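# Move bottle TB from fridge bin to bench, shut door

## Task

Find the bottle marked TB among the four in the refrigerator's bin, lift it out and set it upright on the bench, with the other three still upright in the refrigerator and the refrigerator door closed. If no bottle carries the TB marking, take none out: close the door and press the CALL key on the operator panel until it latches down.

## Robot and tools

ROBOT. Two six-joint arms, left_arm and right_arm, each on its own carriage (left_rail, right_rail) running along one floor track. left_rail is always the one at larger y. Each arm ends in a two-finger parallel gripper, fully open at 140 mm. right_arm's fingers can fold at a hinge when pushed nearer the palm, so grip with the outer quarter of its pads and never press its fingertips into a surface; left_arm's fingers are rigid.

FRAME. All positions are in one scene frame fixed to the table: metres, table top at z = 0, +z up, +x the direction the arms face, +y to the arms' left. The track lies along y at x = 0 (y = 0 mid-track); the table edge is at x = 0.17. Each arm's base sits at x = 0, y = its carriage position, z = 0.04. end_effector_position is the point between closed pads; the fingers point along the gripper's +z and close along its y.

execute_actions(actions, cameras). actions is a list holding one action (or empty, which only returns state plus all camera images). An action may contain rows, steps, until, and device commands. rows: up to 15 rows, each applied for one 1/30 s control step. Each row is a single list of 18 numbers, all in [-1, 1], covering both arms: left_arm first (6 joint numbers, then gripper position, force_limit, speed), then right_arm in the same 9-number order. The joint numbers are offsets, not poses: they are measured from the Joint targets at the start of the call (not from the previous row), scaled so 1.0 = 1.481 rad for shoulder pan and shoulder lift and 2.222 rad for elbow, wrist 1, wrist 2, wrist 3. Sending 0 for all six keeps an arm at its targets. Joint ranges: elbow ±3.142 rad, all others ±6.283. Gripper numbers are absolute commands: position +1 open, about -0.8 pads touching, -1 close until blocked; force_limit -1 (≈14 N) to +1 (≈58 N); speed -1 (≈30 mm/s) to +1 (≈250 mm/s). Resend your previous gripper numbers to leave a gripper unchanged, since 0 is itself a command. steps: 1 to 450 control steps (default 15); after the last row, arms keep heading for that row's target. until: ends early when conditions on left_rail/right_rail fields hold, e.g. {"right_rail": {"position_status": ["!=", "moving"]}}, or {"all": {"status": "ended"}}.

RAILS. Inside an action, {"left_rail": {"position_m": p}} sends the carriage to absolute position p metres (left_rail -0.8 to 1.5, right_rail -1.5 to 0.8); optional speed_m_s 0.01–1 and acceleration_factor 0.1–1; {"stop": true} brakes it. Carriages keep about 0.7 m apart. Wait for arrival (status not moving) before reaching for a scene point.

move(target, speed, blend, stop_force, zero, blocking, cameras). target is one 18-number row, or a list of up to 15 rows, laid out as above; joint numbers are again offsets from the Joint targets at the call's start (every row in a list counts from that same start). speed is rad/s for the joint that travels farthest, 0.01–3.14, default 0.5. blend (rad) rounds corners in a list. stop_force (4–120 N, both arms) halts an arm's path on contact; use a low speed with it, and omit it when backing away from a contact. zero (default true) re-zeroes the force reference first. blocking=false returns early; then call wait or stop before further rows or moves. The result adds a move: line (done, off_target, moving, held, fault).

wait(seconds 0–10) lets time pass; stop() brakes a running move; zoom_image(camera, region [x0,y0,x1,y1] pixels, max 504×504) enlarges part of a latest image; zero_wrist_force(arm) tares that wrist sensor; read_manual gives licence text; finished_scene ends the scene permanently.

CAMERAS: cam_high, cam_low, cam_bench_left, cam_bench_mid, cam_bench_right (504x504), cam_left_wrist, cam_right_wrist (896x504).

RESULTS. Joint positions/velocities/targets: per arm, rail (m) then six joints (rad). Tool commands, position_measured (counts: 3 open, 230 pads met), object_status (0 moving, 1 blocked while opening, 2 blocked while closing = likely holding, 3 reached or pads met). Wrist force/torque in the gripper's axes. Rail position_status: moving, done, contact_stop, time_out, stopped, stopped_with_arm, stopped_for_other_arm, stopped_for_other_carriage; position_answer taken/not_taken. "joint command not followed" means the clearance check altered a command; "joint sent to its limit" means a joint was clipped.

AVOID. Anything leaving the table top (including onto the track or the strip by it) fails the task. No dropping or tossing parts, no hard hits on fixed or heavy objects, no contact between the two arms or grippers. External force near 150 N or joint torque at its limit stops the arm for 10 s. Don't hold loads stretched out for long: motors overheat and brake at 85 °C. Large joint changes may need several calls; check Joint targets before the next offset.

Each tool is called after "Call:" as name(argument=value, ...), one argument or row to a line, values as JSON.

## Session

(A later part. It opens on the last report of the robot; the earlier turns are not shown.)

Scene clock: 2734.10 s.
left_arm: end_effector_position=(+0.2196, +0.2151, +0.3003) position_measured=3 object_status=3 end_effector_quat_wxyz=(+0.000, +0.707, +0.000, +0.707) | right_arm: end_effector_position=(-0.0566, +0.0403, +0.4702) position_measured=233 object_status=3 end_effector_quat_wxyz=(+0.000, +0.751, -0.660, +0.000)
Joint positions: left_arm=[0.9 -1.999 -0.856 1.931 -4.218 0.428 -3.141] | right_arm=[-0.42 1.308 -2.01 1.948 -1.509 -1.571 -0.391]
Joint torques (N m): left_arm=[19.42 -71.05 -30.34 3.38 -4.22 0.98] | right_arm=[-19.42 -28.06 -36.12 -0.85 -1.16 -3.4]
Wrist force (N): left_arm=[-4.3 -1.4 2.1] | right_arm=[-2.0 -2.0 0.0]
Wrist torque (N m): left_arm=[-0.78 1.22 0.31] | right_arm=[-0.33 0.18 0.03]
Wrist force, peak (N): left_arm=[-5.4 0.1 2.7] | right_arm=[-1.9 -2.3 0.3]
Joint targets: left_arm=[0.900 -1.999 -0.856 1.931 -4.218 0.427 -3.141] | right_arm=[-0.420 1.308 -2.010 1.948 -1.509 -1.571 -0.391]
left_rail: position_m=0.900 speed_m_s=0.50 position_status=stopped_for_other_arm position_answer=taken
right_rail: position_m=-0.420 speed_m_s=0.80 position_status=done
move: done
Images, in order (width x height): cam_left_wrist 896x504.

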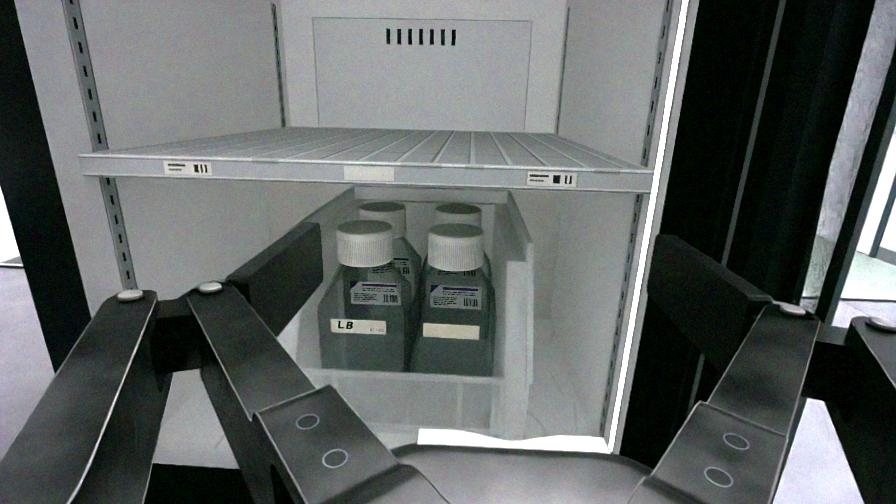

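Call:
move(
  target=[-0.06952,-0.06894,0.12218,-0.07623,0.04633,0,1,0.6,0.5,0,0,0,0,0,0,-0.9,-0.5,0],
  speed=0.4,
  cameras=["cam_left_wrist"],
)

Call:
zoom_image(
  camera="cam_left_wrist",
  region=[400, 200, 520, 320],
)

Call:
zoom_image(
  camera="cam_left_wrist",
  region=[500, 200, 620, 320],
)

Call:
zoom_image(
  camera="cam_left_wrist",
  region=[420, 270, 600, 390],
)

Scene clock: 2813.93 s.
left_arm: end_effector_position=(+0.2197, +0.3497, +0.3000) position_measured=3 object_status=3 end_effector_quat_wxyz=(+0.000, +0.707, +0.000, +0.707) | right_arm: end_effector_position=(-0.0566, +0.0403, +0.4702) position_measured=233 object_status=3 end_effector_quat_wxyz=(+0.000, +0.751, -0.660, +0.000)
Joint positions: left_arm=[0.9 -2.101 -0.958 2.202 -4.387 0.53 -3.141] | right_arm=[-0.42 1.308 -2.01 1.948 -1.509 -1.571 -0.391]
Joint torques (N m): left_arm=[-16.44 -84.77 -0.51 -0.72 3.62 0.88] | right_arm=[-17.74 -25.84 -37.01 -0.78 -1.4 -3.48]
Wrist force (N): left_arm=[-4.3 -1.3 2.1] | right_arm=[-1.5 -1.9 0.3]
Wrist torque (N m): left_arm=[-0.63 1.25 0.26] | right_arm=[-0.31 0.07 0.03]
Wrist force, peak (N): left_arm=[-4.6 -3.2 1.5] | right_arm=[-1.6 -2.6 0.2]
Joint targets: left_arm=[0.900 -2.102 -0.958 2.202 -4.387 0.530 -3.141] | right_arm=[-0.420 1.308 -2.010 1.948 -1.509 -1.571 -0.391]
left_rail: position_m=0.900 speed_m_s=0.50 position_status=stopped_for_other_arm position_answer=taken
right_rail: position_m=-0.420 speed_m_s=0.80 position_status=done
move: done
Images, in order (width x height): cam_left_wrist 896x504.

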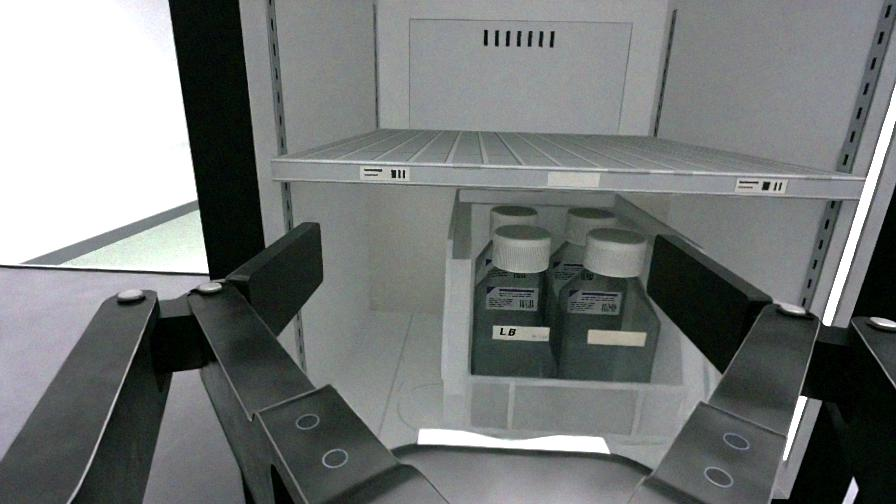

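Scaled by 4.200.

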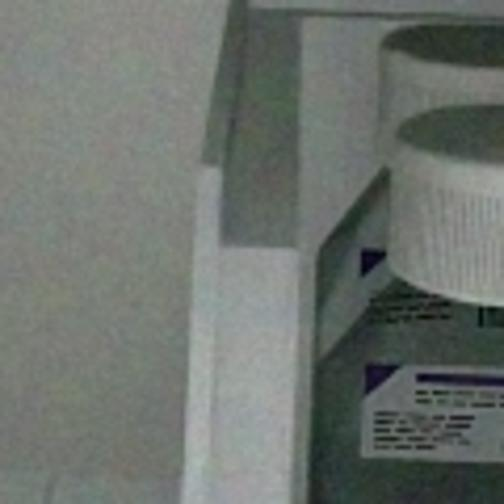

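Scaled by 4.200.

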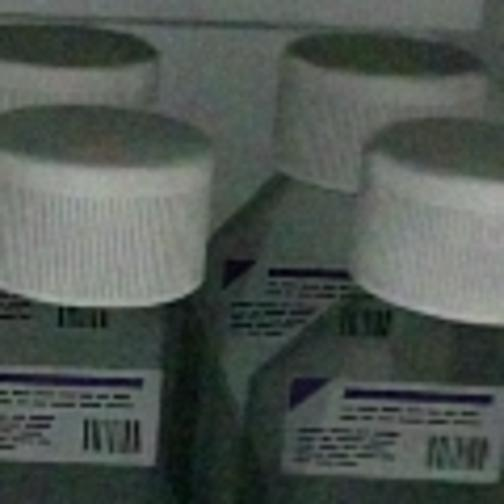

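Scaled by 2.800.

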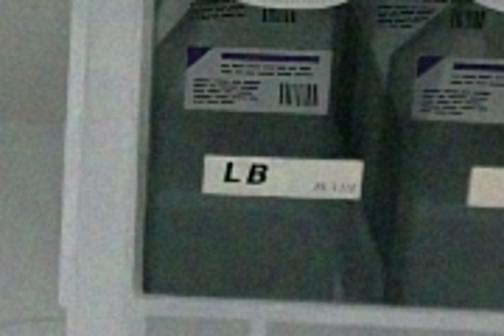

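Call:
zoom_image(
  camera="cam_left_wrist",
  region=[535, 250, 595, 350],
)

Scaled by 5.040.

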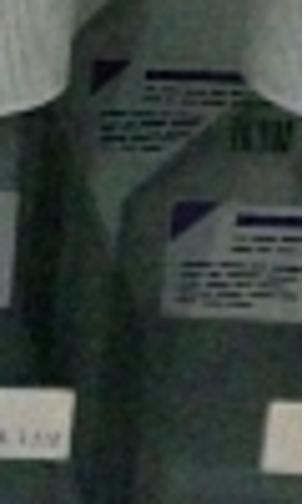

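Call:
move(
  target=[
    [0.08762,0.06658,-0.02943,-0.01431,-0.05786,0,-0.03,0.6,0,0,0,0,0,0,0,-0.9,-0.5,0],
    [0.14712,0.06536,-0.02668,-0.01625,-0.09752,0,-0.03,0.6,0,0,0,0,0,0,0,-0.9,-0.5,0],
  ],
  speed=[0.3,0.12],
  blend=[0.01,0],
  stop_force=20,
  cameras=["cam_left_wrist"],
)

Scene clock: 3093.50 s.
left_arm: end_effector_position=(+0.3333, +0.3120, +0.2574) position_measured=132 object_status=3 end_effector_quat_wxyz=(-0.001, +0.707, +0.000, +0.707) | right_arm: end_effector_position=(-0.0566, +0.0403, +0.4702) position_measured=233 object_status=3 end_effector_quat_wxyz=(+0.000, +0.751, -0.660, +0.000)
Joint positions: left_arm=[0.9 -1.884 -0.861 2.143 -4.424 0.314 -3.141] | right_arm=[-0.42 1.308 -2.01 1.948 -1.509 -1.571 -0.391]
Joint torques (N m): left_arm=[20.17 -91.9 -1.72 -0.8 -4.16 1.44] | right_arm=[-18.32 -25.58 -37.62 -0.7 -1.65 -3.47]
Wrist force (N): left_arm=[-4.2 -1.8 1.9] | right_arm=[-1.0 -2.0 0.2]
Wrist torque (N m): left_arm=[-0.79 1.20 0.26] | right_arm=[-0.33 -0.05 0.03]
Wrist force, peak (N): left_arm=[-5.4 -0.8 2.4] | right_arm=[-1.6 -2.3 0.2]
Joint targets: left_arm=[0.900 -1.884 -0.861 2.143 -4.424 0.314 -3.141] | right_arm=[-0.420 1.308 -2.010 1.948 -1.509 -1.571 -0.391]
left_rail: position_m=0.900 speed_m_s=0.50 position_status=stopped_for_other_arm position_answer=taken
right_rail: position_m=-0.420 speed_m_s=0.80 position_status=done
move: done
Images, in order (width x height): cam_left_wrist 896x504.

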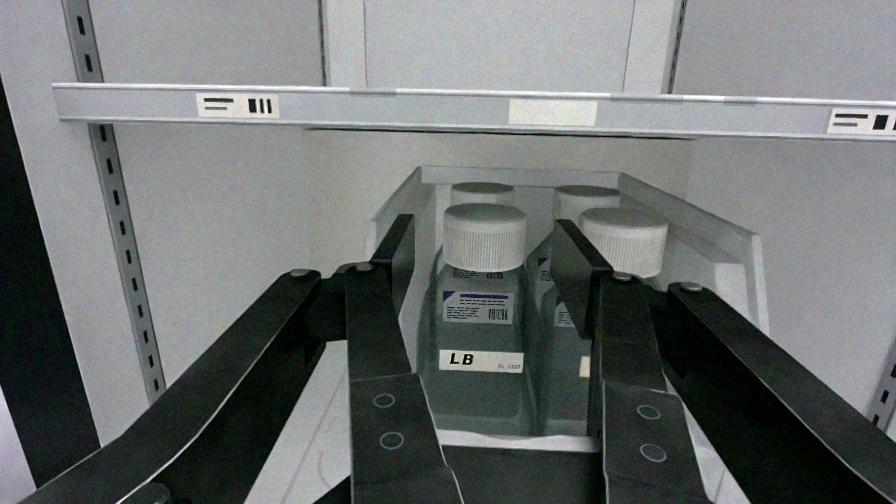

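Call:
zoom_image(
  camera="cam_left_wrist",
  region=[410, 250, 610, 450],
)

Scaled by 2.520.

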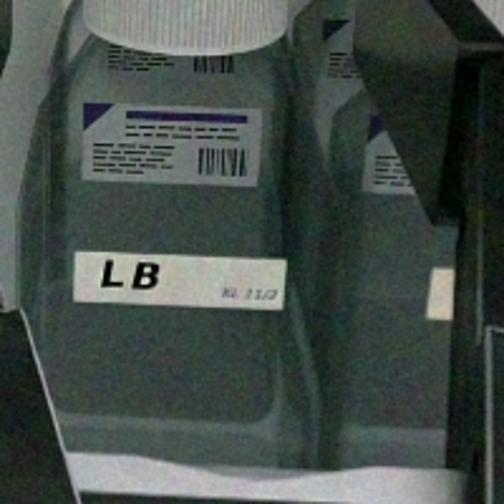

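Call:
move(
  target=[
    [-0.05957,0.00109,-0.00288,0.00189,0.03935,0,-0.03,0.6,0,0,0,0,0,0,0,-0.9,-0.5,0],
    [-0.05476,0.074,-0.09086,-0.12736,0.04784,0.15486,1,0.6,0.5,0,0,0,0,0,0,-0.9,-0.5,0],
  ],
  speed=[0.3,0.4],
  blend=[0.0,0],
  cameras=["cam_left_wrist"],
)

Call:
zoom_image(
  camera="cam_left_wrist",
  region=[330, 40, 600, 310],
)

Scene clock: 3185.27 s.
left_arm: end_effector_position=(+0.2610, +0.2640, +0.1690) position_measured=3 object_status=0 end_effector_quat_wxyz=(+0.000, +0.758, +0.000, +0.652) | right_arm: end_effector_position=(-0.0566, +0.0403, +0.4702) position_measured=233 object_status=3 end_effector_quat_wxyz=(+0.000, +0.751, -0.660, +0.000)
Joint positions: left_arm=[0.9 -1.965 -0.751 1.941 -4.707 0.42 -2.797] | right_arm=[-0.42 1.308 -2.01 1.948 -1.509 -1.571 -0.391]
Joint torques (N m): left_arm=[23.52 -70.28 -26.73 0.85 2.93 1.99] | right_arm=[-17.73 -24.16 -38.4 -0.74 -1.61 -3.97]
Wrist force (N): left_arm=[-4.6 -1.9 2.1] | right_arm=[-1.6 -1.7 0.5]
Wrist torque (N m): left_arm=[-0.83 1.29 0.00] | right_arm=[-0.26 0.09 0.03]
Wrist force, peak (N): left_arm=[-5.1 -1.0 3.0] | right_arm=[-1.9 -2.1 0.1]
Joint targets: left_arm=[0.900 -1.965 -0.751 1.941 -4.707 0.420 -2.797] | right_arm=[-0.420 1.308 -2.010 1.948 -1.509 -1.571 -0.391]
left_rail: position_m=0.900 speed_m_s=0.50 position_status=stopped_for_other_arm position_answer=taken
right_rail: position_m=-0.420 speed_m_s=0.80 position_status=done
move: done
Images, in order (width x height): cam_left_wrist 896x504.

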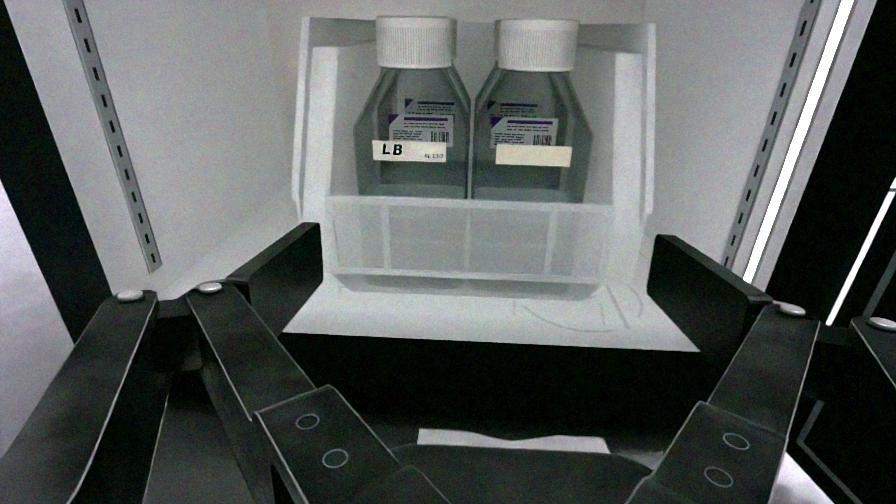

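Scaled by 1.867.

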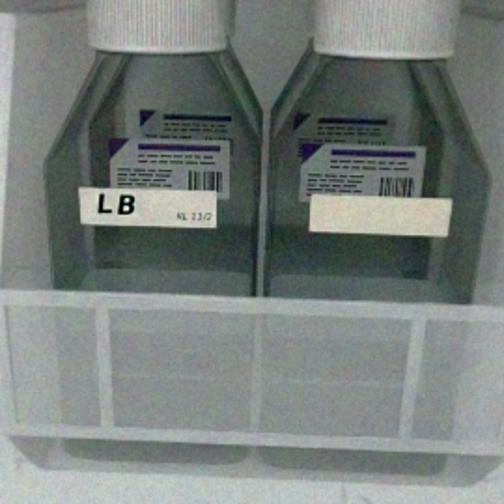

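Call:
move(
  target=[0.00743,-0.14261,0.0491,0.2149,-0.01656,-0.15509,1,0.6,0.5,0,0,0,0,0,0,-0.9,-0.5,0],
  speed=0.5,
  cameras=["cam_left_wrist"],
)

Call:
zoom_image(
  camera="cam_left_wrist",
  region=[360, 250, 480, 370],
)

Call:
zoom_image(
  camera="cam_left_wrist",
  region=[470, 250, 590, 370],
)

Scene clock: 3220.30 s.
left_arm: end_effector_position=(+0.2721, +0.2640, +0.3372) position_measured=3 object_status=3 end_effector_quat_wxyz=(+0.000, +0.707, +0.000, +0.707) | right_arm: end_effector_position=(-0.0566, +0.0403, +0.4702) position_measured=233 object_status=3 end_effector_quat_wxyz=(+0.000, +0.751, -0.660, +0.000)
Joint positions: left_arm=[0.9 -1.954 -0.962 2.05 -4.229 0.383 -3.141] | right_arm=[-0.42 1.308 -2.01 1.948 -1.509 -1.571 -0.391]
Joint torques (N m): left_arm=[23.14 -95.02 -9.57 2.61 -4.55 -2.24] | right_arm=[-17.14 -25.4 -38.8 -0.83 -1.67 -3.98]
Wrist force (N): left_arm=[-4.2 -1.8 2.4] | right_arm=[-1.5 -2.0 0.3]
Wrist torque (N m): left_arm=[-0.81 1.19 0.31] | right_arm=[-0.32 0.08 0.03]
Wrist force, peak (N): left_arm=[-6.0 -1.6 2.6] | right_arm=[-1.9 -2.1 0.4]
Joint targets: left_arm=[0.900 -1.954 -0.963 2.050 -4.229 0.383 -3.142] | right_arm=[-0.420 1.308 -2.010 1.948 -1.509 -1.571 -0.391]
left_rail: position_m=0.900 speed_m_s=0.50 position_status=stopped_for_other_arm position_answer=taken
right_rail: position_m=-0.420 speed_m_s=0.80 position_status=done
move: done
Images, in order (width x height): cam_left_wrist 896x504.

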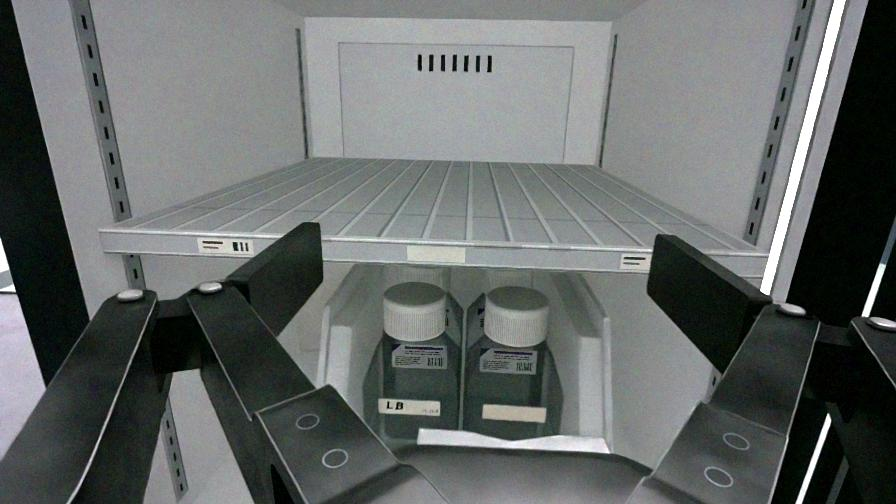

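Scaled by 4.200.

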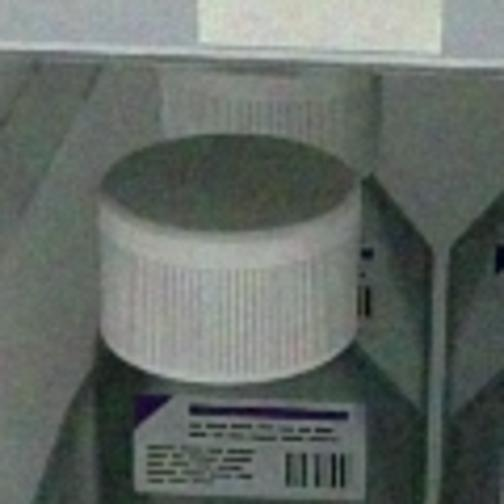

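Scaled by 4.200.

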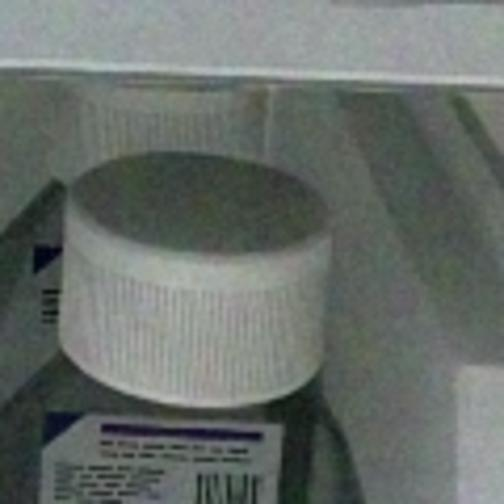

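Call:
move(
  target=[
    [-0.0123,0.0701,0.0389,-0.0852,0.0082,0.0002,-0.03,0.6,0,0,0,0,0,0,0,-0.9,-0.5,0],
    [0.0472,0.0689,0.0417,-0.0872,-0.0314,0.0002,-0.03,0.6,0,0,0,0,0,0,0,-0.9,-0.5,0],
    [0.1085,0.0696,0.0402,-0.0861,-0.0723,0.0002,-0.03,0.6,0,0,0,0,0,0,0,-0.9,-0.5,0],
  ],
  speed=[0.4,0.15,0.1],
  blend=[0.01,0.01,0],
  stop_force=15,
  cameras=["cam_left_wrist"],
)

Scene clock: 3302.00 s.
left_arm: end_effector_position=(+0.3861, +0.3117, +0.2572) position_measured=132 object_status=3 end_effector_quat_wxyz=(-0.001, +0.707, -0.001, +0.707) | right_arm: end_effector_position=(-0.0566, +0.0403, +0.4702) position_measured=233 object_status=3 end_effector_quat_wxyz=(+0.000, +0.751, -0.660, +0.000)
Joint positions: left_arm=[0.9 -1.793 -0.859 2.14 -4.42 0.222 -3.141] | right_arm=[-0.42 1.308 -2.01 1.948 -1.509 -1.571 -0.391]
Joint torques (N m): left_arm=[20.52 -62.49 -24.26 2.83 -4.29 2.11] | right_arm=[-17.34 -25.33 -39.38 -1 -1.64 -4.08]
Wrist force (N): left_arm=[-4.5 -1.3 1.5] | right_arm=[-1.2 -2.2 0.2]
Wrist torque (N m): left_arm=[-0.69 1.26 0.09] | right_arm=[-0.37 0.00 0.03]
Wrist force, peak (N): left_arm=[-5.7 -2.5 2.0] | right_arm=[-1.5 -2.4 0.0]
Joint targets: left_arm=[0.900 -1.793 -0.859 2.140 -4.420 0.222 -3.141] | right_arm=[-0.420 1.308 -2.010 1.948 -1.509 -1.571 -0.391]
left_rail: position_m=0.900 speed_m_s=0.50 position_status=stopped_for_other_arm position_answer=taken
right_rail: position_m=-0.420 speed_m_s=0.80 position_status=done
move: done
Images, in order (width x height): cam_left_wrist 896x504.

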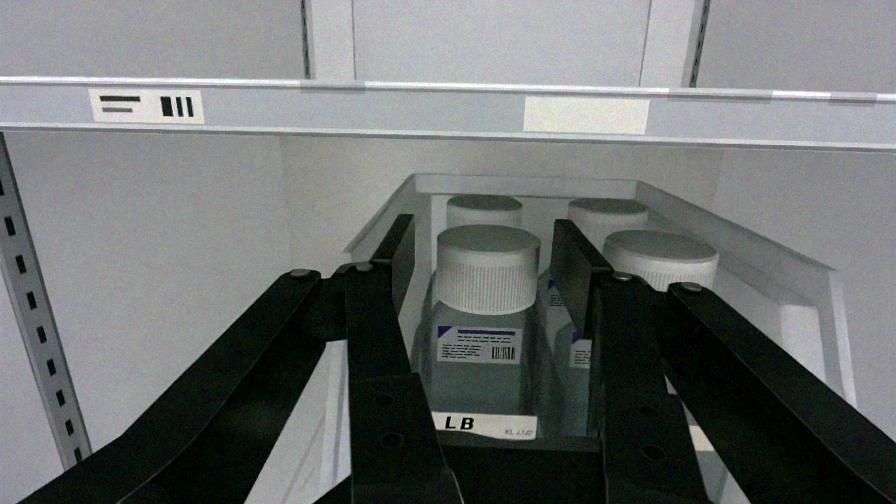

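Call:
execute_actions(
  actions=[
    {"rows":[[0,0,0,0,0,0,-1,-0.4,-1,0,0,0,0,0,0,-0.9,-0.5,0]],"steps":75},
  ],
)

Scene clock: 3309.87 s.
left_arm: end_effector_position=(+0.3861, +0.3116, +0.2572) position_measured=159 object_status=2 end_effector_quat_wxyz=(-0.001, +0.707, -0.001, +0.707) | right_arm: end_effector_position=(-0.0566, +0.0403, +0.4702) position_measured=233 object_status=3 end_effector_quat_wxyz=(+0.000, +0.751, -0.660, +0.000)
Joint positions: left_arm=[0.9 -1.793 -0.859 2.14 -4.42 0.222 -3.141] | right_arm=[-0.42 1.308 -2.01 1.948 -1.509 -1.571 -0.391]
Joint torques (N m): left_arm=[21.15 -60.89 -18.54 1.05 0.88 1.82] | right_arm=[-17.19 -24.09 -40.35 -0.96 -1.45 -4.04]
Wrist force (N): left_arm=[-3.8 -0.1 1.7] | right_arm=[-1.7 -1.7 0.3]
Wrist torque (N m): left_arm=[-0.76 1.16 -0.01] | right_arm=[-0.26 0.12 0.03]
Wrist force, peak (N): left_arm=[-4.9 -1.7 2.3] | right_arm=[-1.8 -2.3 0.2]
Joint targets: left_arm=[0.900 -1.793 -0.859 2.140 -4.420 0.222 -3.141] | right_arm=[-0.420 1.308 -2.010 1.948 -1.509 -1.571 -0.391]
left_rail: position_m=0.900 speed_m_s=0.50 position_status=stopped_for_other_arm position_answer=taken
right_rail: position_m=-0.420 speed_m_s=0.80 position_status=done

Call:
move(
  target=[-0.03488,-0.00061,0.00138,-0.00097,0.02324,0,-1,-0.4,-1,0,0,0,0,0,0,-0.9,-0.5,0],
  speed=0.06,
  stop_force=15,
  cameras=["cam_left_wrist"],
)

Scene clock: 3329.40 s.
left_arm: end_effector_position=(+0.3561, +0.3116, +0.2572) position_measured=159 object_status=2 end_effector_quat_wxyz=(-0.001, +0.707, -0.001, +0.707) | right_arm: end_effector_position=(-0.0566, +0.0403, +0.4702) position_measured=233 object_status=3 end_effector_quat_wxyz=(+0.000, +0.751, -0.660, +0.000)
Joint positions: left_arm=[0.9 -1.845 -0.86 2.143 -4.422 0.274 -3.141] | right_arm=[-0.42 1.308 -2.01 1.948 -1.509 -1.571 -0.391]
Joint torques (N m): left_arm=[-16.83 -92.83 0.9 -2.05 4.84 1.47] | right_arm=[-17.59 -24.48 -40.38 -1.25 -1.54 -3.7]
Wrist force (N): left_arm=[1.4 0.0 2.7] | right_arm=[-1.5 -1.6 0.4]
Wrist torque (N m): left_arm=[-0.88 1.31 -0.01] | right_arm=[-0.29 0.08 0.03]
Wrist force, peak (N): left_arm=[-4.5 -0.3 2.0] | right_arm=[-1.9 -2.1 0.0]
Joint targets: left_arm=[0.900 -1.845 -0.860 2.143 -4.422 0.274 -3.141] | right_arm=[-0.420 1.308 -2.010 1.948 -1.509 -1.571 -0.391]
left_rail: position_m=0.900 speed_m_s=0.50 position_status=stopped_for_other_arm position_answer=taken
right_rail: position_m=-0.420 speed_m_s=0.80 position_status=done
move: done
Images, in order (width x height): cam_left_wrist 896x504.

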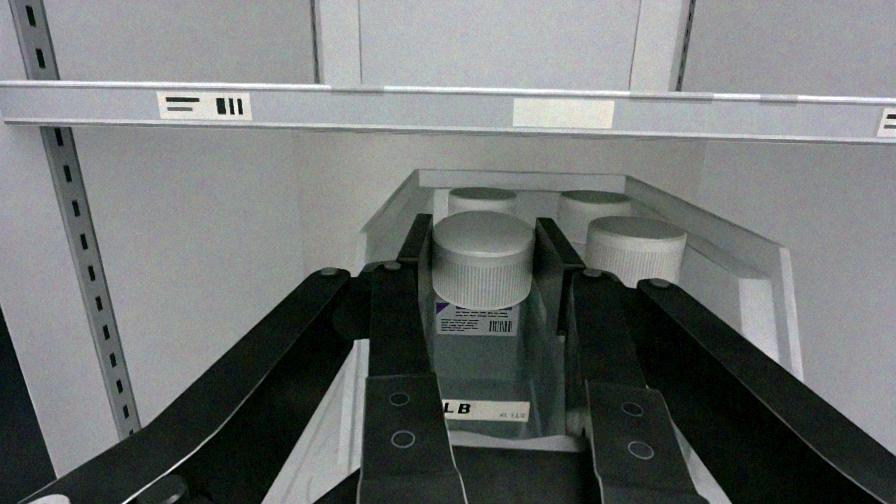

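Call:
move(
  target=[
    [0.03488,0.00061,-0.00138,0.00097,-0.02324,0,-1,-0.4,-1,0,0,0,0,0,0,-0.9,-0.5,0],
    [0.03488,-0.00685,-0.00063,0.00519,-0.02324,0,-1,-0.4,-1,0,0,0,0,0,0,-0.9,-0.5,0],
  ],
  speed=[0.06,0.03],
  cameras=["cam_left_wrist"],
)

Scene clock: 3367.07 s.
left_arm: end_effector_position=(+0.3862, +0.3117, +0.2630) position_measured=159 object_status=2 end_effector_quat_wxyz=(-0.001, +0.707, -0.001, +0.707) | right_arm: end_effector_position=(-0.0566, +0.0403, +0.4702) position_measured=233 object_status=3 end_effector_quat_wxyz=(+0.000, +0.751, -0.660, +0.000)
Joint positions: left_arm=[0.9 -1.793 -0.87 2.141 -4.411 0.222 -3.141] | right_arm=[-0.42 1.308 -2.01 1.948 -1.509 -1.571 -0.391]
Joint torques (N m): left_arm=[17.23 -97.51 -0.52 2.28 -4.5 1.19] | right_arm=[-17.85 -24.69 -40.15 -0.99 -1.52 -3.17]
Wrist force (N): left_arm=[-7.9 -1.7 2.0] | right_arm=[-1.6 -1.9 0.7]
Wrist torque (N m): left_arm=[-0.77 1.06 0.09] | right_arm=[-0.39 0.09 0.04]
Wrist force, peak (N): left_arm=[-8.3 -1.6 2.2] | right_arm=[-1.7 -2.2 0.6]
Joint targets: left_arm=[0.900 -1.793 -0.871 2.141 -4.411 0.222 -3.141] | right_arm=[-0.420 1.308 -2.010 1.948 -1.509 -1.571 -0.391]
left_rail: position_m=0.900 speed_m_s=0.50 position_status=stopped_for_other_arm position_answer=taken
right_rail: position_m=-0.420 speed_m_s=0.80 position_status=done
move: done
Images, in order (width x height): cam_left_wrist 896x504.

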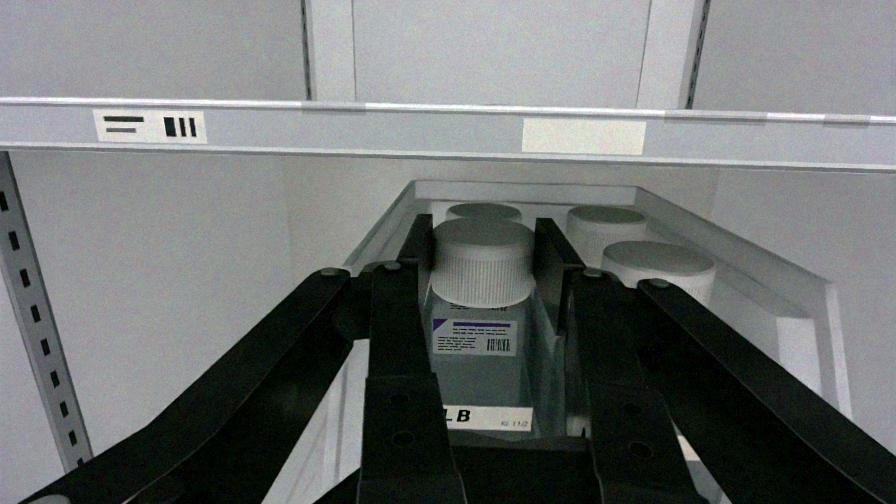

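Call:
move(
  target=[-0.03488,-0.00063,0.00138,-0.00094,0.02324,0,-1,-0.4,-1,0,0,0,0,0,0,-0.9,-0.5,0],
  speed=0.05,
)

Call:
move(
  target=[0,0.01507,-0.00152,-0.00855,0,0,-1,-0.4,-1,0,0,0,0,0,0,-0.9,-0.5,0],
  speed=0.02,
  stop_force=5,
  cameras=["cam_left_wrist"],
)

Scene clock: 3406.67 s.
left_arm: end_effector_position=(+0.3563, +0.3116, +0.2632) position_measured=159 object_status=2 end_effector_quat_wxyz=(-0.001, +0.707, -0.001, +0.707) | right_arm: end_effector_position=(-0.0566, +0.0403, +0.4702) position_measured=233 object_status=3 end_effector_quat_wxyz=(+0.000, +0.751, -0.660, +0.000)
Joint positions: left_arm=[0.9 -1.844 -0.871 2.144 -4.413 0.274 -3.141] | right_arm=[-0.42 1.308 -2.01 1.948 -1.509 -1.571 -0.391]
Joint torques (N m): left_arm=[-17.81 -92.29 -2.14 -1.49 4.3 0.86] | right_arm=[-19.56 -24.86 -39.98 -0.92 -1.59 -2.78]
Wrist force (N): left_arm=[-5.9 -1.6 2.6] | right_arm=[-1.6 -1.3 0.6]
Wrist torque (N m): left_arm=[-0.83 1.08 0.09] | right_arm=[-0.27 0.09 0.03]
Wrist force, peak (N): left_arm=[-8.7 -1.9 2.0] | right_arm=[-1.7 -2.0 0.5]
Joint targets: left_arm=[0.900 -1.845 -0.871 2.144 -4.413 0.274 -3.141] | right_arm=[-0.420 1.308 -2.010 1.948 -1.509 -1.571 -0.391]
left_rail: position_m=0.900 speed_m_s=0.50 position_status=stopped_for_other_arm position_answer=taken
right_rail: position_m=-0.420 speed_m_s=0.80 position_status=done
move: done

Scene clock: 3408.53 s.
left_arm: end_effector_position=(+0.3561, +0.3116, +0.2577) position_measured=159 object_status=2 end_effector_quat_wxyz=(-0.001, +0.707, -0.001, +0.707) | right_arm: end_effector_position=(-0.0566, +0.0403, +0.4702) position_measured=233 object_status=3 end_effector_quat_wxyz=(+0.000, +0.751, -0.660, +0.000)
Joint positions: left_arm=[0.9 -1.845 -0.861 2.143 -4.422 0.274 -3.141] | right_arm=[-0.42 1.308 -2.01 1.948 -1.509 -1.571 -0.391]
Joint torques (N m): left_arm=[-13.48 -96.23 -1.94 3.26 3.6 0.66] | right_arm=[-19.67 -25.03 -39.98 -0.88 -1.44 -2.72]
Wrist force (N): left_arm=[-7.8 -1.4 2.5] | right_arm=[-1.4 -1.2 -0.4]
Wrist torque (N m): left_arm=[-0.77 1.12 0.07] | right_arm=[-0.25 0.06 0.03]
Wrist force, peak (N): left_arm=[-8.1 -1.6 2.1] | right_arm=[-1.6 -1.2 1.2]
Joint targets: left_arm=[0.900 -1.845 -0.861 2.143 -4.422 0.274 -3.141] | right_arm=[-0.420 1.308 -2.010 1.948 -1.509 -1.571 -0.391]
left_rail: position_m=0.900 speed_m_s=0.50 position_status=stopped_for_other_arm position_answer=taken
right_rail: position_m=-0.420 speed_m_s=0.80 position_status=done
move: contact (left_arm); left_arm: the shoulder lift is farthest, 0.013 rad from its target
Images, in order (width x height): cam_left_wrist 896x504.

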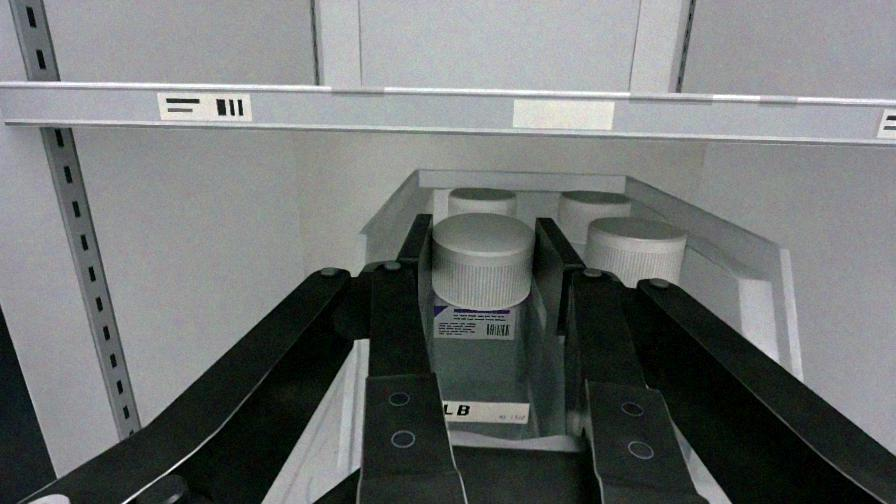

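Call:
zoom_image(
  camera="cam_left_wrist",
  region=[410, 280, 610, 460],
)

Scaled by 2.520.

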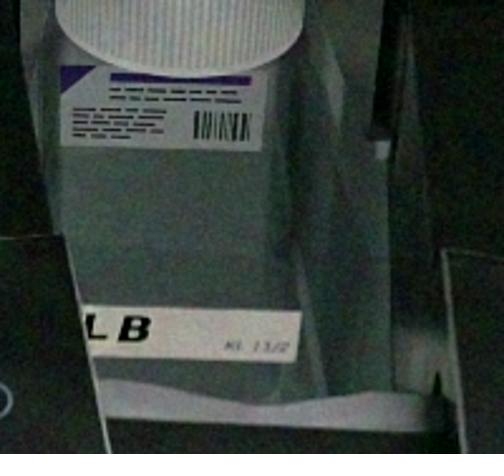

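Call:
move(
  target=[-0.0415,0.00335,-0.00038,-0.00185,0.02766,0,-1,-0.4,-1,0,0,0,0,0,0,-0.9,-0.5,0],
  speed=0.05,
  stop_force=15,
  cameras=["cam_left_wrist"],
)

Call:
zoom_image(
  camera="cam_left_wrist",
  region=[400, 200, 620, 450],
)

Scene clock: 3682.83 s.
left_arm: end_effector_position=(+0.3199, +0.3117, +0.2551) position_measured=159 object_status=2 end_effector_quat_wxyz=(-0.001, +0.707, -0.001, +0.707) | right_arm: end_effector_position=(-0.0566, +0.0403, +0.4702) position_measured=233 object_status=3 end_effector_quat_wxyz=(+0.000, +0.751, -0.660, +0.000)
Joint positions: left_arm=[0.9 -1.906 -0.856 2.142 -4.426 0.336 -3.141] | right_arm=[-0.42 1.308 -2.01 1.948 -1.509 -1.571 -0.391]
Joint torques (N m): left_arm=[-17.29 -59.97 -22.66 -0.71 4.14 0.78] | right_arm=[-19.04 -26.39 -41.26 -1.14 -1.37 -2.66]
Wrist force (N): left_arm=[-7.8 -1.8 3.2] | right_arm=[-1.1 -1.2 -0.2]
Wrist torque (N m): left_arm=[-0.82 1.18 0.06] | right_arm=[-0.27 -0.01 0.04]
Wrist force, peak (N): left_arm=[-8.4 -1.7 2.3] | right_arm=[-1.8 -1.5 -0.9]
Joint targets: left_arm=[0.900 -1.906 -0.856 2.142 -4.426 0.336 -3.141] | right_arm=[-0.420 1.308 -2.010 1.948 -1.509 -1.571 -0.391]
left_rail: position_m=0.900 speed_m_s=0.50 position_status=stopped_for_other_arm position_answer=taken
right_rail: position_m=-0.420 speed_m_s=0.80 position_status=done
move: done
Images, in order (width x height): cam_left_wrist 896x504.

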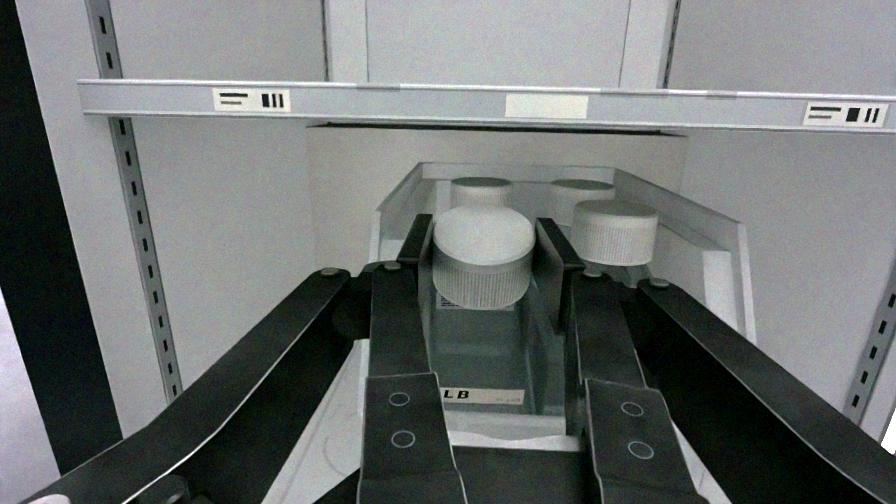

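Scaled by 2.016.

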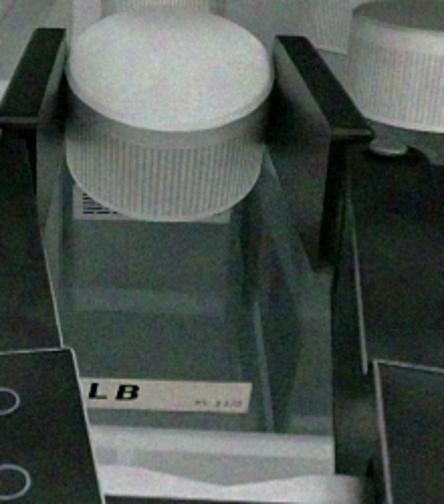

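Call:
execute_actions(
  actions=[],
  cameras=["cam_left_wrist", "cam_bench_left", "cam_bench_mid", "cam_high", "cam_low"],
)

Scene clock: 3741.00 s.
left_arm: end_effector_position=(+0.3199, +0.3117, +0.2551) position_measured=159 object_status=2 end_effector_quat_wxyz=(-0.001, +0.707, -0.001, +0.707) | right_arm: end_effector_position=(-0.0566, +0.0403, +0.4702) position_measured=233 object_status=3 end_effector_quat_wxyz=(+0.000, +0.751, -0.660, +0.000)
Joint positions: left_arm=[0.9 -1.906 -0.856 2.142 -4.426 0.336 -3.141] | right_arm=[-0.42 1.308 -2.01 1.948 -1.509 -1.571 -0.391]
Joint velocities: within noise
Joint torques (N m): left_arm=[-17.74 -61.38 -23.39 -0.34 3.92 1] | right_arm=[-19.54 -25.9 -41.49 -0.95 -1.24 -2.06]
Motor temperatures (°C): left_arm=[29 29 26 37 33 32] | right_arm=[29 27 28 35 32 33]
Wrist force (N): left_arm=[-7.4 -1.4 3.0] | right_arm=[-1.1 -1.3 -0.6]
Wrist torque (N m): left_arm=[-0.75 1.10 0.06] | right_arm=[-0.28 0.01 0.05]
Wrist force, peak (N): left_arm=[-8.2 -2.0 3.1] | right_arm=[-1.8 -1.2 -0.7]
Joint targets: left_arm=[0.900 -1.906 -0.856 2.142 -4.426 0.336 -3.141] | right_arm=[-0.420 1.308 -2.010 1.948 -1.509 -1.571 -0.391]
Tool commands: left_gripper/position=-1.0 left_gripper/force_limit=-0.4 left_gripper/speed=-1.0 right_gripper/position=-0.9 right_gripper/force_limit=-0.5 right_gripper/speed=+0.0
left_rail: position_m=0.900 speed_m_s=0.50 position_status=stopped_for_other_arm position_answer=taken
right_rail: position_m=-0.420 speed_m_s=0.80 position_status=done
Images, in order (width x height): cam_high 504x504, cam_low 504x504, cam_bench_left 504x504, cam_bench_mid 504x504, cam_left_wrist 896x504.

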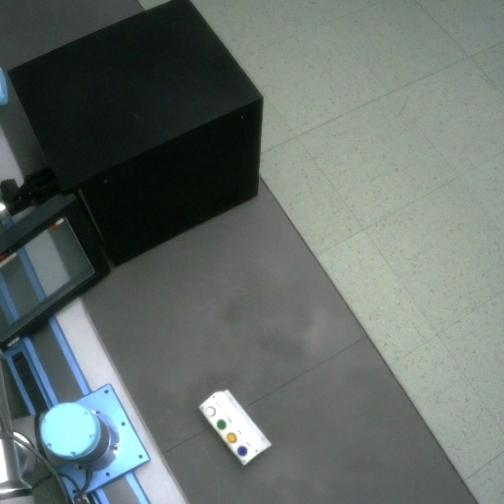

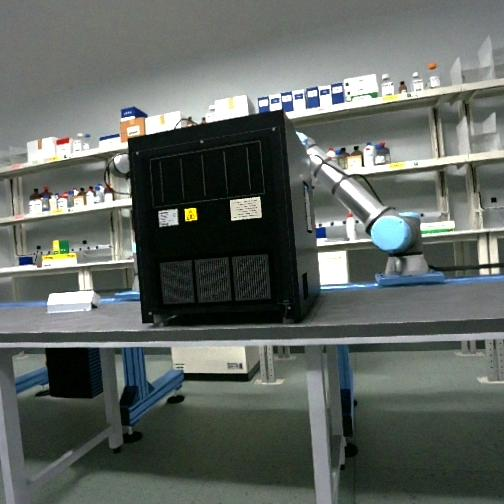

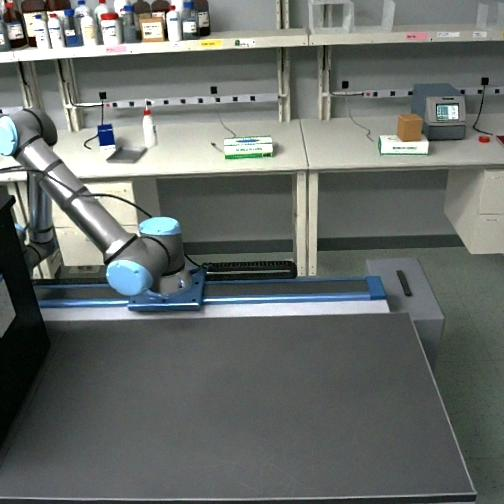

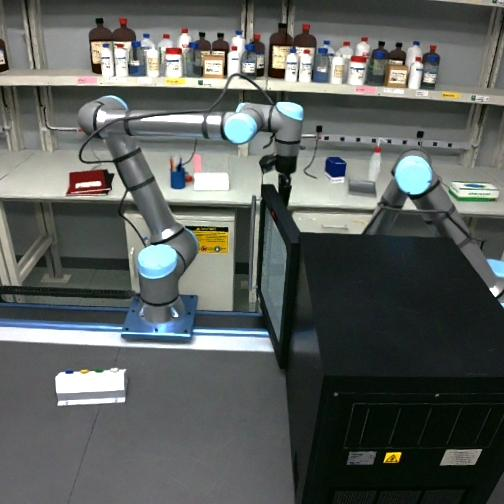

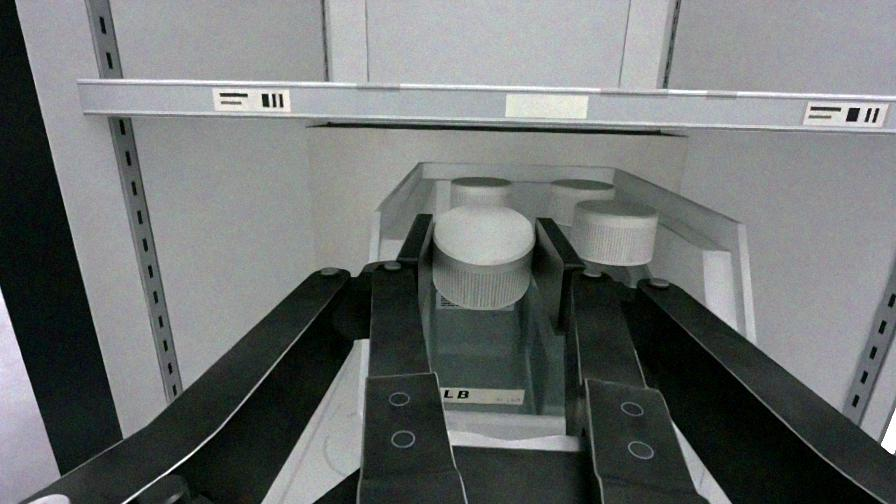

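Call:
execute_actions(
  actions=[
    {"rows": [[0,0,0,0,0,0,-0.98,0.4,-1,0,0,0,0,0,0,-0.9,-0.5,0]], "steps": 40},
  ],
  cameras=[],
)

Scene clock: 3948.70 s.
left_arm: end_effector_position=(+0.3199, +0.3117, +0.2551) position_measured=162 object_status=2 end_effector_quat_wxyz=(-0.001, +0.707, -0.001, +0.707) | right_arm: end_effector_position=(-0.0566, +0.0403, +0.4702) position_measured=233 object_status=3 end_effector_quat_wxyz=(+0.000, +0.751, -0.660, +0.000)
Joint positions: left_arm=[0.9 -1.906 -0.856 2.142 -4.426 0.336 -3.141] | right_arm=[-0.42 1.308 -2.01 1.948 -1.509 -1.571 -0.391]
Joint torques (N m): left_arm=[-19.54 -63.65 -23.02 -0.22 3.96 0.81] | right_arm=[-17.37 -25.87 -42.22 -1.04 -1.38 -1.94]
Wrist force (N): left_arm=[-7.3 -2.0 3.6] | right_arm=[-1.2 -1.3 -0.3]
Wrist torque (N m): left_arm=[-0.88 1.14 0.06] | right_arm=[-0.30 0.01 0.04]
Wrist force, peak (N): left_arm=[-7.7 -2.4 3.4] | right_arm=[-1.9 -1.3 -0.3]
Joint targets: left_arm=[0.900 -1.906 -0.856 2.142 -4.426 0.336 -3.141] | right_arm=[-0.420 1.308 -2.010 1.948 -1.509 -1.571 -0.391]
left_rail: position_m=0.900 speed_m_s=0.50 position_status=stopped_for_other_arm position_answer=taken
right_rail: position_m=-0.420 speed_m_s=0.80 position_status=done
No camera images: "cameras" was empty.

Call:
move(
  target=[
    [-0.005195,0.007016,0.014108,0.050758,0.005198,-0.06545,-0.98,0.4,-1,0,0,0,0,0,0,-0.9,-0.5,0],
    [-0.016596,0.011065,0.030134,0.113399,0.01975,-0.140884,-0.98,0.4,-1,0,0,0,0,0,0,-0.9,-0.5,0],
  ],
  speed=0.12,
  blend=[0.02, 0],
  stop_force=25,
  cameras=["cam_left_wrist"],
)

Scene clock: 3957.10 s.
left_arm: end_effector_position=(+0.3027, +0.3117, +0.2718) position_measured=162 object_status=2 end_effector_quat_wxyz=(-0.001, +0.662, -0.001, +0.749) | right_arm: end_effector_position=(-0.0566, +0.0403, +0.4702) position_measured=233 object_status=3 end_effector_quat_wxyz=(+0.000, +0.751, -0.660, +0.000)
Joint positions: left_arm=[0.9 -1.931 -0.84 2.209 -4.174 0.379 -3.454] | right_arm=[-0.42 1.308 -2.01 1.948 -1.509 -1.571 -0.391]
Joint torques (N m): left_arm=[-18.45 -59.53 0.99 1.69 5.67 -2.22] | right_arm=[-18.34 -26.45 -42.76 -1.2 -1.23 -1.93]
Wrist force (N): left_arm=[-7.8 -1.7 2.3] | right_arm=[-1.5 -1.4 -0.6]
Wrist torque (N m): left_arm=[-0.84 0.97 0.29] | right_arm=[-0.30 0.09 0.04]
Wrist force, peak (N): left_arm=[-8.5 -1.2 2.6] | right_arm=[-1.8 -1.5 -0.5]
Joint targets: left_arm=[0.900 -1.931 -0.840 2.209 -4.174 0.379 -3.454] | right_arm=[-0.420 1.308 -2.010 1.948 -1.509 -1.571 -0.391]
left_rail: position_m=0.900 speed_m_s=0.50 position_status=stopped_for_other_arm position_answer=taken
right_rail: position_m=-0.420 speed_m_s=0.80 position_status=done
move: done
Images, in order (width x height): cam_left_wrist 896x504.

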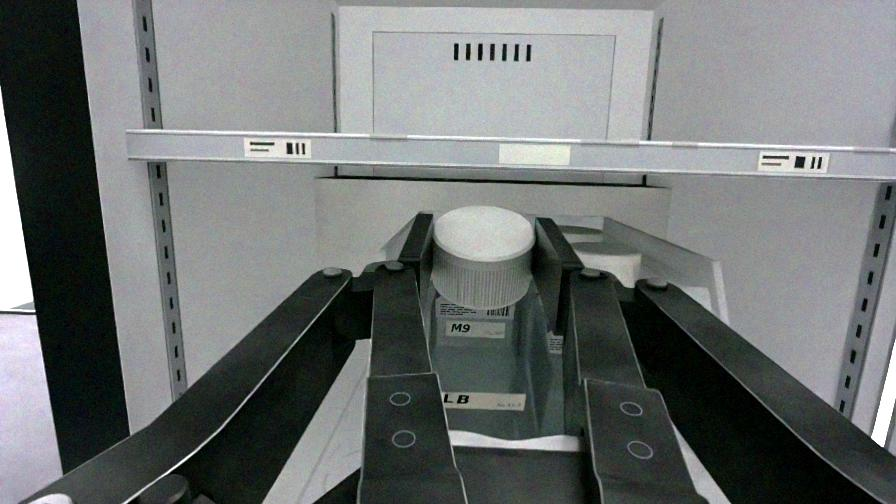

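Call:
zoom_image(
  camera="cam_left_wrist",
  region=[400, 270, 620, 430],
)

Scaled by 2.291.

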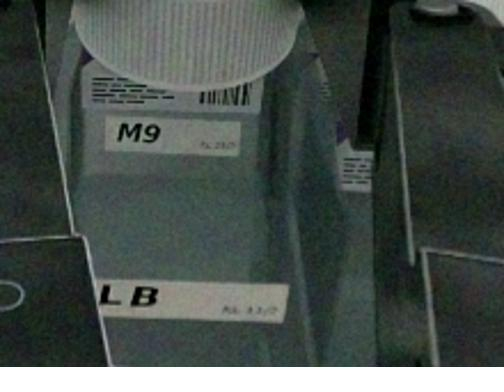

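Call:
move(
  target=[
    [0.024379,-0.009837,-0.016806,-0.0662,-0.023666,0.082754,-0.98,0.4,-1,0,0,0,0,0,0,-0.9,-0.5,0],
    [0.060642,-0.06357,-0.071331,-0.243376,-0.035905,0.33904,-0.98,0.4,-1,0,0,0,0,0,0,-0.9,-0.5,0],
    [0.086547,-0.104477,-0.1033,-0.341249,-0.022637,0.491758,-0.98,0.4,-1,0,0,0,0,0,0,-0.9,-0.5,0],
    [0.116076,-0.144456,-0.128623,-0.414202,0.003481,0.614505,-0.98,0.4,-1,0,0,0,0,0,0,-0.9,-0.5,0],
  ],
  speed=0.3,
  blend=[0.03, 0.04, 0.04, 0],
  stop_force=25,
  cameras=["cam_left_wrist"],
)

Scene clock: 4101.50 s.
left_arm: end_effector_position=(+0.3864, +0.3119, +0.2593) position_measured=162 object_status=2 end_effector_quat_wxyz=(-0.001, +0.817, -0.001, +0.577) | right_arm: end_effector_position=(-0.0566, +0.0403, +0.4702) position_measured=233 object_status=3 end_effector_quat_wxyz=(+0.000, +0.751, -0.660, +0.000)
Joint positions: left_arm=[0.9 -1.759 -1.054 1.923 -5.094 0.387 -2.089] | right_arm=[-0.42 1.308 -2.01 1.948 -1.509 -1.571 -0.391]
Joint torques (N m): left_arm=[21.77 -80.11 -34.3 -1.5 6.57 1.79] | right_arm=[-18.47 -26.01 -42.74 -1.36 -1.22 -1.66]
Wrist force (N): left_arm=[15.2 -6.6 -9.3] | right_arm=[-1.3 -1.6 0.7]
Wrist torque (N m): left_arm=[-0.47 1.66 0.05] | right_arm=[-0.27 0.04 0.03]
Wrist force, peak (N): left_arm=[15.2 -6.6 -9.3] | right_arm=[-1.6 -2.1 0.6]
Joint targets: left_arm=[0.900 -1.759 -1.054 1.923 -5.094 0.387 -2.089] | right_arm=[-0.420 1.308 -2.010 1.948 -1.509 -1.571 -0.391]
left_rail: position_m=0.900 speed_m_s=0.50 position_status=stopped_for_other_arm position_answer=taken
right_rail: position_m=-0.420 speed_m_s=0.80 position_status=done
move: done
Images, in order (width x height): cam_left_wrist 896x504.

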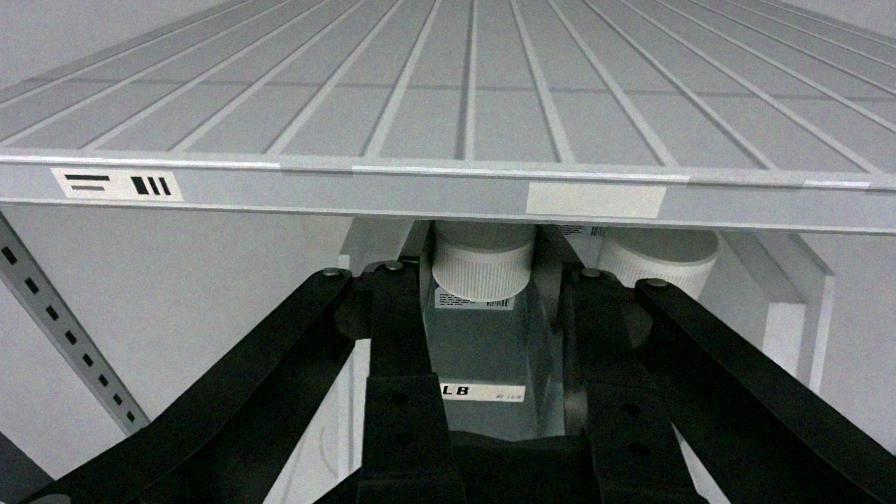

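Call:
zoom_image(
  camera="cam_left_wrist",
  region=[380, 200, 740, 460],
)

Scaled by 1.400.

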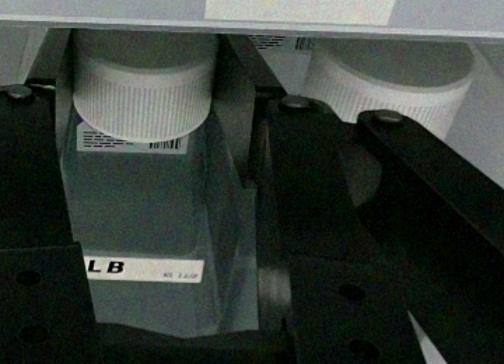

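Call:
execute_actions(
  actions=[
    {"rows": [[0,-0.00135,-0.0002,0.0011,0,0,-0.98,0.4,-1,0,0,0,0,0,0,-0.9,-0.5,0]], "steps": 20},
  ],
  cameras=[],
)

Call:
execute_actions(
  actions=[
    {"rows": [[0,0,0,0,0,0,-0.03,-0.4,-1,0,0,0,0,0,0,-0.9,-0.5,0]], "steps": 40},
  ],
  cameras=["cam_left_wrist"],
)

Scene clock: 4206.73 s.
left_arm: end_effector_position=(+0.3864, +0.3119, +0.2608) position_measured=162 object_status=2 end_effector_quat_wxyz=(-0.001, +0.817, -0.001, +0.577) | right_arm: end_effector_position=(-0.0566, +0.0403, +0.4702) position_measured=233 object_status=3 end_effector_quat_wxyz=(+0.000, +0.751, -0.660, +0.000)
Joint positions: left_arm=[0.9 -1.759 -1.056 1.923 -5.092 0.387 -2.089] | right_arm=[-0.42 1.308 -2.01 1.948 -1.509 -1.571 -0.391]
Joint torques (N m): left_arm=[17.92 -92.28 -37.53 7.32 -8.37 1.41] | right_arm=[-15.71 -25.03 -42.18 -1.25 -0.89 -1.41]
Wrist force (N): left_arm=[-9.3 -3.0 3.5] | right_arm=[-1.4 -0.9 0.0]
Wrist torque (N m): left_arm=[-0.96 1.38 -0.07] | right_arm=[-0.22 0.07 0.04]
Wrist force, peak (N): left_arm=[15.4 -6.9 -9.5] | right_arm=[-1.8 -2.3 0.7]
Joint targets: left_arm=[0.900 -1.759 -1.056 1.923 -5.092 0.387 -2.089] | right_arm=[-0.420 1.308 -2.010 1.948 -1.509 -1.571 -0.391]
left_rail: position_m=0.900 speed_m_s=0.50 position_status=stopped_for_other_arm position_answer=taken
right_rail: position_m=-0.420 speed_m_s=0.80 position_status=done
No camera images: "cameras" was empty.

Scene clock: 4208.27 s.
left_arm: end_effector_position=(+0.3864, +0.3119, +0.2608) position_measured=132 object_status=3 end_effector_quat_wxyz=(-0.001, +0.817, -0.001, +0.577) | right_arm: end_effector_position=(-0.0566, +0.0403, +0.4702) position_measured=233 object_status=3 end_effector_quat_wxyz=(+0.000, +0.751, -0.660, +0.000)
Joint positions: left_arm=[0.9 -1.759 -1.056 1.923 -5.092 0.387 -2.089] | right_arm=[-0.42 1.308 -2.01 1.948 -1.509 -1.571 -0.391]
Joint torques (N m): left_arm=[14.49 -81.71 -27.02 2.55 0.07 1.71] | right_arm=[-17.28 -24.17 -42.72 -1.27 -1.07 -1.49]
Wrist force (N): left_arm=[-5.9 -3.6 2.7] | right_arm=[-1.3 -1.3 0.0]
Wrist torque (N m): left_arm=[-1.08 1.50 -0.06] | right_arm=[-0.31 0.03 0.04]
Wrist force, peak (N): left_arm=[-9.3 -3.3 3.7] | right_arm=[-1.8 -1.5 0.0]
Joint targets: left_arm=[0.900 -1.759 -1.056 1.923 -5.092 0.387 -2.089] | right_arm=[-0.420 1.308 -2.010 1.948 -1.509 -1.571 -0.391]
left_rail: position_m=0.900 speed_m_s=0.50 position_status=stopped_for_other_arm position_answer=taken
right_rail: position_m=-0.420 speed_m_s=0.80 position_status=done
Images, in order (width x height): cam_left_wrist 896x504.

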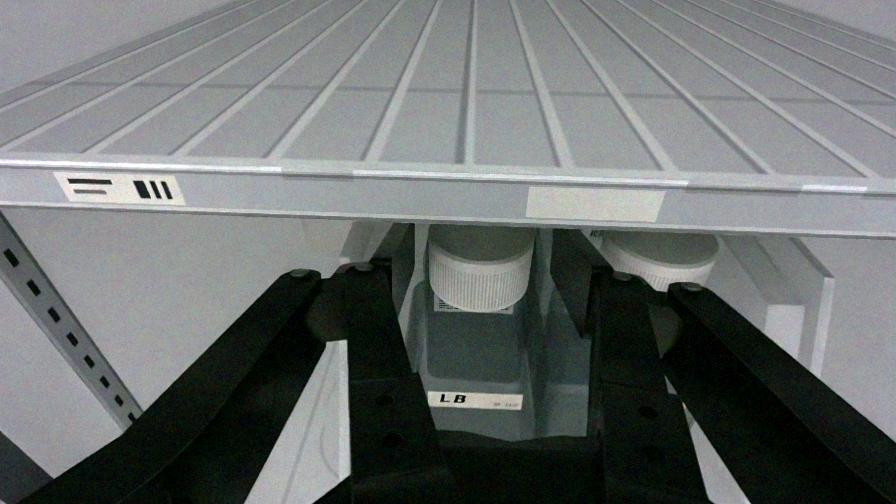

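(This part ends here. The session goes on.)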